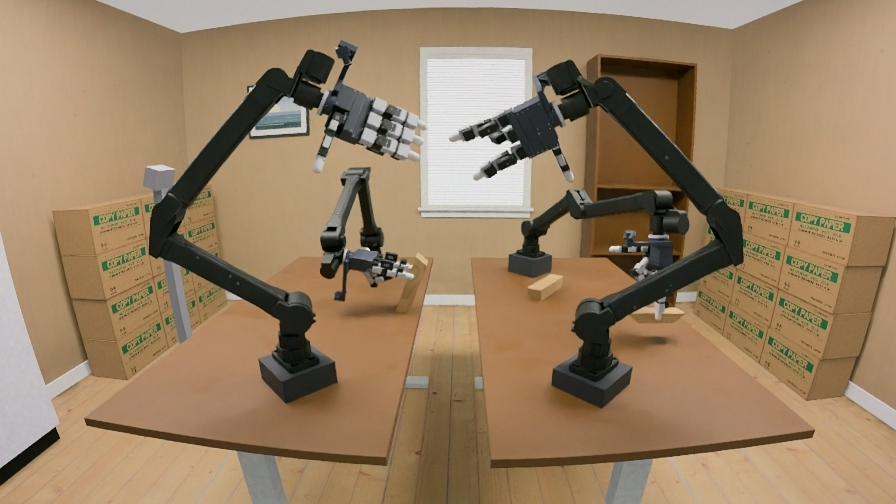

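Scaled by 4.200 from the camera's 896x504 image, which has a finer 1280x720 frame.

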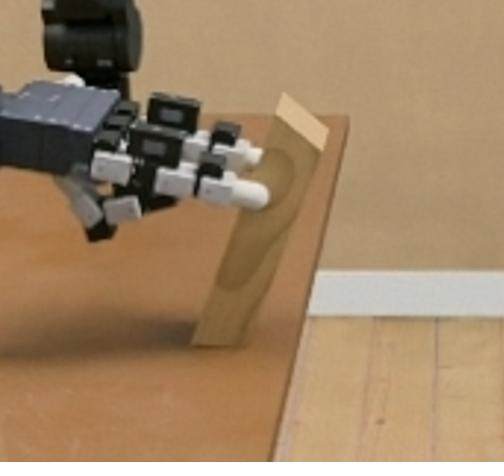

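Scaled by 4.200 from the camera's 896x504 image, which has a finer 1280x720 frame.

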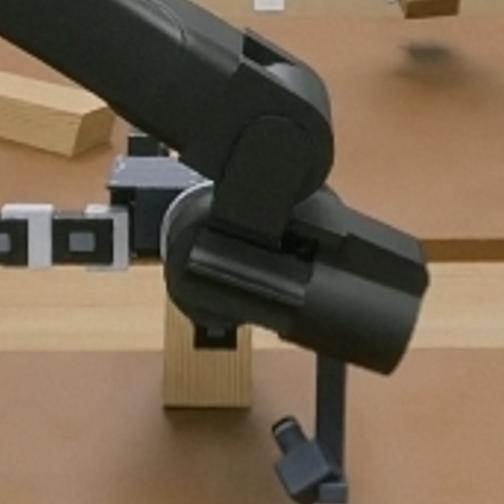

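>>> {"name": "zoom_image", "arguments": {
  "camera": "cam_low_2",
  "region": [385, 285, 435, 325]
}}

Scaled by 10.080 from the camera's 896x504 image, which has a finer 1280x720 frame.

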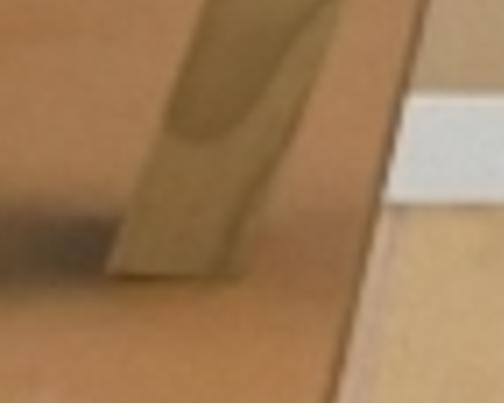

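>>> {"name": "move", "arguments": {
  "arm1": {"target":[0.62,0.0,1.12,0,0.7071,-0.7071,0],"speed":0.2}
}}

>>> {"name": "move", "arguments": {
  "arm1": {"target":[0.67,0.30,1.22,0,1,0,0],"speed":0.3},
  "cameras": ["cam_low_2","cam_low"]
}}

Scene clock: 344.30 s.
Joint torques (N m): arm1=[-0.85 -19.37 8.91 -0.83 0.26 0.1] | arm2=[2.49 -13.74 6.72 -0.09 -1.69 0.12] | arm3=[-1.67 1.96 11.69 2.62 0.08 -0.12] | arm4=[0.44 2.02 8.99 2.25 0.01 -0.24]
Heat: arm1: hottest joint2_rad 41 °C; arm2: hottest joint3_rad 34 °C; arm3: hottest joint3_rad 30 °C; arm4: hottest joint3_rad 38 °C.
move: arm1 off_target
Joint velocities: within noise
arm1.joint_positions: joint1_rad=+1.376 joint2_rad=+1.930 joint3_rad=+2.159 joint4_rad=-1.668 joint5_rad=+0.020 joint6_rad=+2.091 hand_index_mcp=+0.752 hand_index_abd=-0.064 hand_index_pip=+0.576 hand_index_dip=+0.696 hand_middle_mcp=-0.145 hand_middle_abd=+0.001 hand_middle_pip=-0.798 hand_middle_dip=-0.197 hand_ring_mcp=+0.753 hand_ring_abd=+0.053 hand_ring_pip=+0.577 hand_ring_dip=+0.696 hand_thumb_cmc=-0.567 hand_thumb_axl=+0.677 hand_thumb_mcp=+0.224 hand_thumb_ipl=+0.168 hand_current_limit=+0.750 hand_speed=-0.600
arm1.joint_status: not commanded
arm1.hand_state: goal,blocked,goal,goal,goal,goal,goal,goal,goal,blocked,goal,goal,goal,goal,goal,goal
arm1.index_mcp_current_ma: -1
arm1.index_abd_current_ma: 481
arm1.index_pip_current_ma: 0
arm1.index_dip_current_ma: 0
arm1.middle_mcp_current_ma: 4
arm1.middle_abd_current_ma: 0
arm1.middle_pip_current_ma: 1
arm1.middle_dip_current_ma: 2
arm1.ring_mcp_current_ma: 0
arm1.ring_abd_current_ma: -481
arm1.ring_pip_current_ma: 0
arm1.ring_dip_current_ma: 0
arm1.thumb_cmc_current_ma: 2
arm1.thumb_axl_current_ma: 0
arm1.thumb_mcp_current_ma: -2
arm1.thumb_ipl_current_ma: 0
arm1.hand_goal_index_mcp: 0.754
arm1.hand_goal_index_abd: -0.300
arm1.hand_goal_index_pip: 0.576
arm1.hand_goal_index_dip: 0.696
arm1.hand_goal_middle_mcp: -0.150
arm1.hand_goal_middle_abd: 0.000
arm1.hand_goal_middle_pip: -0.800
arm1.hand_goal_middle_dip: -0.200
arm1.hand_goal_ring_mcp: 0.754
arm1.hand_goal_ring_abd: 0.300
arm1.hand_goal_ring_pip: 0.576
arm1.hand_goal_ring_dip: 0.696
arm1.hand_goal_thumb_cmc: -0.570
arm1.hand_goal_thumb_axl: 0.678
arm1.hand_goal_thumb_mcp: 0.226
arm1.hand_goal_thumb_ipl: 0.168
arm1.hand: x=+0.6230 y=-0.0058 z=+1.1009 quat_wxyz=(+0.026, +0.717, -0.694, +0.061) (m; scene frame)
arm1.hand_target: x=+0.6198 y=+0.0004 z=+1.1189 quat_wxyz=(+0.030, +0.711, -0.699, +0.074) (m; scene frame)
arm1.hand_status: off_target (0.020 m and 7.8 deg from the pose sent, 0.288 m and 11.0 deg at the start; a joint's target at an end of its range on 65 of 68 steps)
arm2, arm3, arm4: as last shown
arm2.index_mcp_current_ma: -82
arm2.hand_target: x=-0.2380 y=+0.0221 z=+0.8252 quat_wxyz=(-0.467, +0.532, -0.531, +0.466) (m; scene frame)
pictures: none

Scene clock: 347.80 s.
Joint torques (N m): arm1=[-0.32 -5.89 8.96 -0.27 0.45 -0.17] | arm2=[2.49 -13.74 6.71 -0.09 -1.69 0.12] | arm3=[-1.61 1.96 11.71 2.62 0.08 -0.13] | arm4=[0.26 2.02 9.05 2.25 0 -0.24]
Heat: arm1: hottest joint2_rad 41 °C; arm2: hottest joint3_rad 34 °C; arm3: hottest joint3_rad 30 °C; arm4: hottest joint3_rad 38 °C.
move: arm1 off_target
Joint velocities: within noise
arm1.joint_positions: joint1_rad=+2.043 joint2_rad=+1.115 joint3_rad=+1.481 joint4_rad=-1.671 joint5_rad=+0.058 joint6_rad=+1.237 hand_index_mcp=+0.753 hand_index_abd=-0.064 hand_index_pip=+0.576 hand_index_dip=+0.696 hand_middle_mcp=-0.145 hand_middle_abd=+0.001 hand_middle_pip=-0.798 hand_middle_dip=-0.197 hand_ring_mcp=+0.761 hand_ring_abd=+0.054 hand_ring_pip=+0.579 hand_ring_dip=+0.696 hand_thumb_cmc=-0.567 hand_thumb_axl=+0.677 hand_thumb_mcp=+0.224 hand_thumb_ipl=+0.168 hand_current_limit=+0.750 hand_speed=-0.600
arm1.joint_status: not commanded
arm1.hand_state: goal,blocked,goal,goal,goal,goal,goal,goal,goal,blocked,goal,goal,goal,goal,goal,goal
arm1.index_mcp_current_ma: 0
arm1.index_abd_current_ma: 481
arm1.index_pip_current_ma: 0
arm1.index_dip_current_ma: 0
arm1.middle_mcp_current_ma: 4
arm1.middle_abd_current_ma: 0
arm1.middle_pip_current_ma: 1
arm1.middle_dip_current_ma: 2
arm1.ring_mcp_current_ma: 7
arm1.ring_abd_current_ma: -481
arm1.ring_pip_current_ma: 1
arm1.ring_dip_current_ma: 0
arm1.thumb_cmc_current_ma: 2
arm1.thumb_axl_current_ma: 0
arm1.thumb_mcp_current_ma: -2
arm1.thumb_ipl_current_ma: 0
arm1.hand_goal_index_mcp: 0.754
arm1.hand_goal_index_abd: -0.300
arm1.hand_goal_index_pip: 0.576
arm1.hand_goal_index_dip: 0.696
arm1.hand_goal_middle_mcp: -0.150
arm1.hand_goal_middle_abd: 0.000
arm1.hand_goal_middle_pip: -0.800
arm1.hand_goal_middle_dip: -0.200
arm1.hand_goal_ring_mcp: 0.754
arm1.hand_goal_ring_abd: 0.300
arm1.hand_goal_ring_pip: 0.576
arm1.hand_goal_ring_dip: 0.696
arm1.hand_goal_thumb_cmc: -0.570
arm1.hand_goal_thumb_axl: 0.678
arm1.hand_goal_thumb_mcp: 0.226
arm1.hand_goal_thumb_ipl: 0.168
arm1.hand: x=+0.6724 y=+0.2969 z=+1.2105 quat_wxyz=(+0.072, +0.991, -0.012, +0.115) (m; scene frame)
arm1.hand_target: x=+0.6701 y=+0.2998 z=+1.2190 quat_wxyz=(+0.077, +0.990, -0.001, +0.121) (m; scene frame)
arm1.hand_status: off_target (0.010 m and 15.6 deg from the pose sent, 0.332 m and 88.4 deg at the start; a joint's target at an end of its range on 88 of 105 steps)
arm2, arm3, arm4: as last shown
pictures: cam_low, cam_low_2

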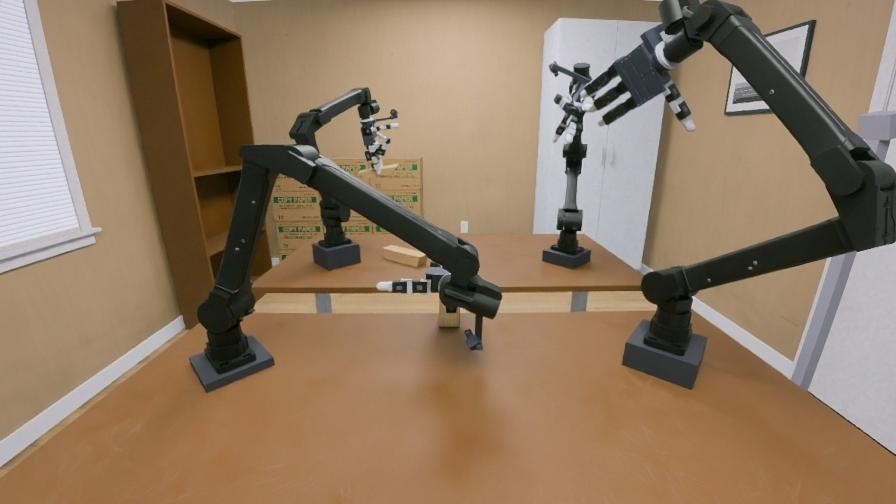

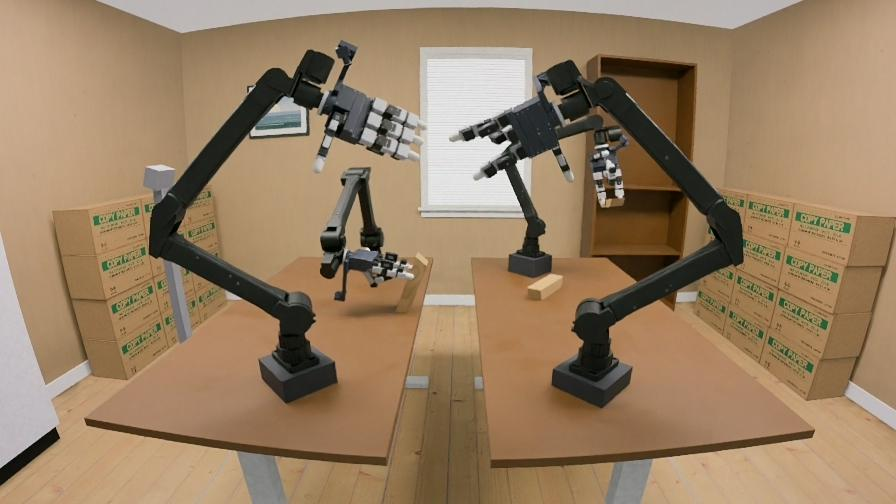

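>>> {"name": "move", "arguments": {
  "arm1": {"target":[0.70,0.44,1.22,0,1,0,0],"speed":0.3},
  "arm4": {"joints":{"joint1_rad":-0.8,"joint6_rad":0.56,"joint5_rad":0.0},"min_time_s":2.5}
}}

>>> {"name": "move", "arguments": {
  "arm4": {"target":[0.418,0.213,1.09,0,0.3049,0.9524,0],"speed":0.3},
  "cameras": ["arm4_cam_wrist","cam_low_2"]
}}

Scene clock: 354.07 s.
Joint torques (N m): arm1=[-0.91 -5.01 12.62 -0.34 0.26 0.09] | arm2=[2.49 -13.68 6.72 -0.09 -1.69 0.12] | arm3=[-1.67 1.96 11.69 2.61 0.07 -0.12] | arm4=[-1.2 1.79 9.01 2.21 0.03 -0.34]
Heat: arm1: hottest joint2_rad 40 °C; arm2: hottest joint3_rad 34 °C; arm3: hottest joint3_rad 31 °C; arm4: hottest joint3_rad 38 °C.
move: arm1 off_target; arm4 done
Joint velocities: within noise
arm1.joint_positions: joint1_rad=+2.489 joint2_rad=+1.111 joint3_rad=+1.467 joint4_rad=-1.671 joint5_rad=+0.075 joint6_rad=+1.637 hand_index_mcp=+0.753 hand_index_abd=-0.064 hand_index_pip=+0.575 hand_index_dip=+0.696 hand_middle_mcp=-0.145 hand_middle_abd=+0.001 hand_middle_pip=-0.798 hand_middle_dip=-0.197 hand_ring_mcp=+0.763 hand_ring_abd=+0.055 hand_ring_pip=+0.580 hand_ring_dip=+0.696 hand_thumb_cmc=-0.567 hand_thumb_axl=+0.677 hand_thumb_mcp=+0.224 hand_thumb_ipl=+0.168 hand_current_limit=+0.750 hand_speed=-0.600
arm1.joint_status: not commanded
arm1.hand_state: goal,blocked,goal,goal,goal,goal,goal,goal,goal,blocked,goal,goal,goal,goal,goal,goal
arm1.index_mcp_current_ma: 0
arm1.index_abd_current_ma: 481
arm1.index_pip_current_ma: 0
arm1.index_dip_current_ma: 0
arm1.middle_mcp_current_ma: 4
arm1.middle_abd_current_ma: 0
arm1.middle_pip_current_ma: 1
arm1.middle_dip_current_ma: 2
arm1.ring_mcp_current_ma: 10
arm1.ring_abd_current_ma: -481
arm1.ring_pip_current_ma: 2
arm1.ring_dip_current_ma: 0
arm1.thumb_cmc_current_ma: 2
arm1.thumb_axl_current_ma: 0
arm1.thumb_mcp_current_ma: -2
arm1.thumb_ipl_current_ma: 0
arm1.hand_goal_index_mcp: 0.754
arm1.hand_goal_index_abd: -0.300
arm1.hand_goal_index_pip: 0.576
arm1.hand_goal_index_dip: 0.696
arm1.hand_goal_middle_mcp: -0.150
arm1.hand_goal_middle_abd: 0.000
arm1.hand_goal_middle_pip: -0.800
arm1.hand_goal_middle_dip: -0.200
arm1.hand_goal_ring_mcp: 0.754
arm1.hand_goal_ring_abd: 0.300
arm1.hand_goal_ring_pip: 0.576
arm1.hand_goal_ring_dip: 0.696
arm1.hand_goal_thumb_cmc: -0.570
arm1.hand_goal_thumb_axl: 0.678
arm1.hand_goal_thumb_mcp: 0.226
arm1.hand_goal_thumb_ipl: 0.168
arm1.hand: x=+0.6983 y=+0.4398 z=+1.1982 quat_wxyz=(+0.027, +0.991, +0.010, +0.129) (m; scene frame)
arm1.hand_target: x=+0.6995 y=+0.4399 z=+1.2186 quat_wxyz=(+0.023, +0.988, +0.001, +0.153) (m; scene frame)
arm1.hand_status: off_target (0.022 m and 15.2 deg from the pose sent, 0.146 m and 15.6 deg at the start; a joint's target at an end of its range on 93 of 93 steps)
arm2, arm3: as last shown
arm4.joint_positions: joint1_rad=-0.790 joint2_rad=+0.567 joint3_rad=+1.350 joint4_rad=-1.191 joint5_rad=+0.000 joint6_rad=+0.574 hand_index_mcp=+0.759 hand_index_abd=+0.131 hand_index_pip=+0.577 hand_index_dip=+0.696 hand_middle_mcp=-0.141 hand_middle_abd=+0.001 hand_middle_pip=-0.799 hand_middle_dip=-0.198 hand_ring_mcp=+0.758 hand_ring_abd=-0.122 hand_ring_pip=+0.577 hand_ring_dip=+0.696 hand_thumb_cmc=+0.718 hand_thumb_axl=+0.677 hand_thumb_mcp=+0.226 hand_thumb_ipl=+0.168 hand_current_limit=+0.750 hand_speed=-0.600
arm4.joint_status: all done
arm4.hand_state: goal,goal,goal,goal,goal,goal,goal,goal,goal,goal,goal,goal,goal,goal,goal,goal
arm4.index_mcp_current_ma: 9
arm4.index_abd_current_ma: 0
arm4.index_pip_current_ma: 1
arm4.index_dip_current_ma: 0
arm4.middle_mcp_current_ma: 21
arm4.middle_abd_current_ma: 1
arm4.middle_pip_current_ma: 2
arm4.middle_dip_current_ma: 4
arm4.ring_mcp_current_ma: 8
arm4.ring_abd_current_ma: 13
arm4.ring_pip_current_ma: 1
arm4.ring_dip_current_ma: 0
arm4.thumb_cmc_current_ma: 7
arm4.thumb_axl_current_ma: -1
arm4.thumb_mcp_current_ma: 0
arm4.thumb_ipl_current_ma: 0
arm4.hand_goal_index_mcp: 0.754
arm4.hand_goal_index_abd: 0.130
arm4.hand_goal_index_pip: 0.576
arm4.hand_goal_index_dip: 0.696
arm4.hand_goal_middle_mcp: -0.150
arm4.hand_goal_middle_abd: 0.000
arm4.hand_goal_middle_pip: -0.800
arm4.hand_goal_middle_dip: -0.200
arm4.hand_goal_ring_mcp: 0.754
arm4.hand_goal_ring_abd: -0.130
arm4.hand_goal_ring_pip: 0.576
arm4.hand_goal_ring_dip: 0.696
arm4.hand_goal_thumb_cmc: 0.714
arm4.hand_goal_thumb_axl: 0.678
arm4.hand_goal_thumb_mcp: 0.226
arm4.hand_goal_thumb_ipl: 0.168
arm4.hand: x=+0.4528 y=-0.2441 z=+1.3872 quat_wxyz=(-0.138, +0.257, +0.797, +0.529) (m; scene frame)
arm4.hand_target: x=+0.4541 y=-0.2499 z=+1.4020 quat_wxyz=(-0.135, +0.253, +0.790, +0.542) (m; scene frame)
arm4.hand_status: not commanded
pictures: none

Scene clock: 357.03 s.
Joint torques (N m): arm1=[-0.85 -4.95 12.64 -0.31 0.27 0.08] | arm2=[2.49 -13.74 6.72 -0.09 -1.69 0.12] | arm3=[-1.67 1.96 11.7 2.61 0.08 -0.13] | arm4=[0.26 -15.27 11.45 0.35 0.08 -0.02]
Heat: arm1: hottest joint2_rad 40 °C; arm2: hottest joint3_rad 33 °C; arm3: hottest joint3_rad 31 °C; arm4: hottest joint3_rad 39 °C.
move: arm4 off_target
Joint velocities: within noise
arm1, arm2, arm3: as last shown
arm4.joint_positions: joint1_rad=-0.705 joint2_rad=+2.011 joint3_rad=+2.263 joint4_rad=-1.671 joint5_rad=+0.018 joint6_rad=+0.633 hand_index_mcp=+0.755 hand_index_abd=+0.131 hand_index_pip=+0.577 hand_index_dip=+0.696 hand_middle_mcp=-0.141 hand_middle_abd=+0.001 hand_middle_pip=-0.799 hand_middle_dip=-0.198 hand_ring_mcp=+0.755 hand_ring_abd=-0.126 hand_ring_pip=+0.577 hand_ring_dip=+0.696 hand_thumb_cmc=+0.717 hand_thumb_axl=+0.677 hand_thumb_mcp=+0.223 hand_thumb_ipl=+0.168 hand_current_limit=+0.750 hand_speed=-0.600
arm4.joint_status: not commanded
arm4.hand_state: goal,goal,goal,goal,goal,goal,goal,goal,goal,goal,goal,goal,goal,goal,goal,goal
arm4.index_mcp_current_ma: 2
arm4.index_abd_current_ma: 0
arm4.index_pip_current_ma: 1
arm4.index_dip_current_ma: 0
arm4.middle_mcp_current_ma: 20
arm4.middle_abd_current_ma: 1
arm4.middle_pip_current_ma: 2
arm4.middle_dip_current_ma: 4
arm4.ring_mcp_current_ma: 2
arm4.ring_abd_current_ma: 6
arm4.ring_pip_current_ma: 1
arm4.ring_dip_current_ma: 0
arm4.thumb_cmc_current_ma: 4
arm4.thumb_axl_current_ma: -1
arm4.thumb_mcp_current_ma: -6
arm4.thumb_ipl_current_ma: 0
arm4.hand_goal_index_mcp: 0.754
arm4.hand_goal_index_abd: 0.130
arm4.hand_goal_index_pip: 0.576
arm4.hand_goal_index_dip: 0.696
arm4.hand_goal_middle_mcp: -0.150
arm4.hand_goal_middle_abd: 0.000
arm4.hand_goal_middle_pip: -0.800
arm4.hand_goal_middle_dip: -0.200
arm4.hand_goal_ring_mcp: 0.754
arm4.hand_goal_ring_abd: -0.130
arm4.hand_goal_ring_pip: 0.576
arm4.hand_goal_ring_dip: 0.696
arm4.hand_goal_thumb_cmc: 0.714
arm4.hand_goal_thumb_axl: 0.678
arm4.hand_goal_thumb_mcp: 0.226
arm4.hand_goal_thumb_ipl: 0.168
arm4.hand: x=+0.4254 y=+0.2054 z=+1.0710 quat_wxyz=(-0.012, +0.296, +0.952, +0.072) (m; scene frame)
arm4.hand_target: x=+0.4179 y=+0.2118 z=+1.0894 quat_wxyz=(-0.020, +0.293, +0.952, +0.089) (m; scene frame)
arm4.hand_status: off_target (0.022 m and 8.4 deg from the pose sent, 0.546 m and 66.2 deg at the start; a joint's target at an end of its range on 34 of 89 steps)
pictures: arm4_cam_wrist, cam_low_2
camera_calibration:
arm4_cam_wrist: T_world_to_cam=[[0.998586, 0.0295841, 0.0441671, -0.44887], [-0.00415706, -0.784836, 0.619689, -0.547169], [0.0529968, -0.618997, -0.783604, 1.06911], [0, 0, 0, 1]] pos_world=[0.389301, 0.245616, 1.19666]

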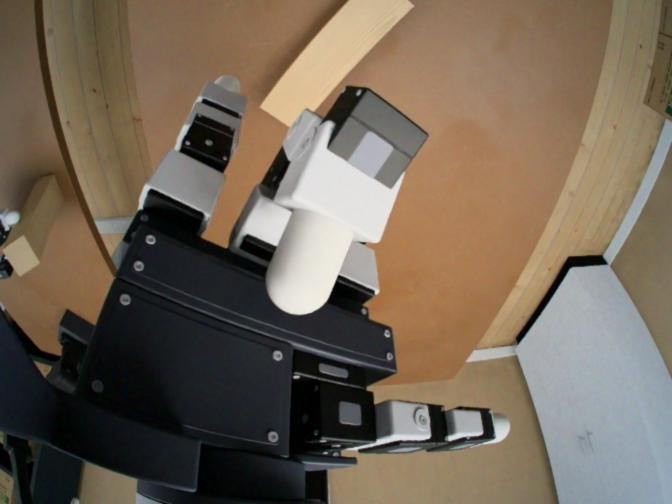

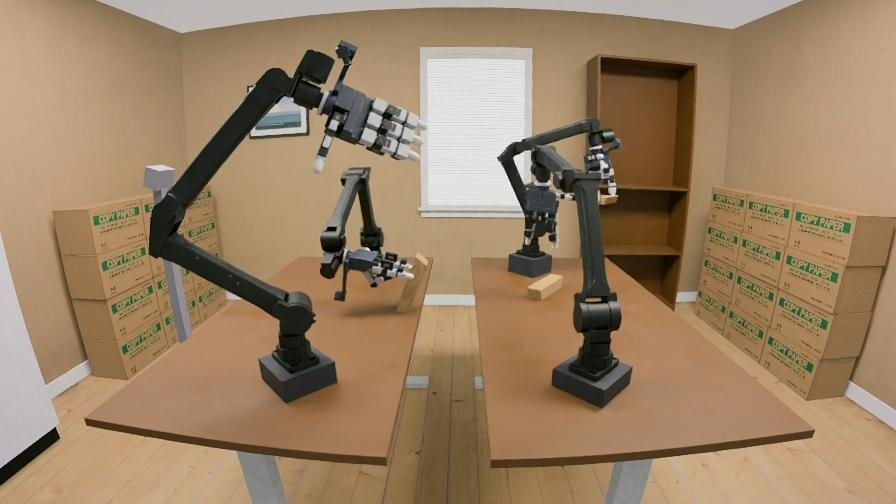

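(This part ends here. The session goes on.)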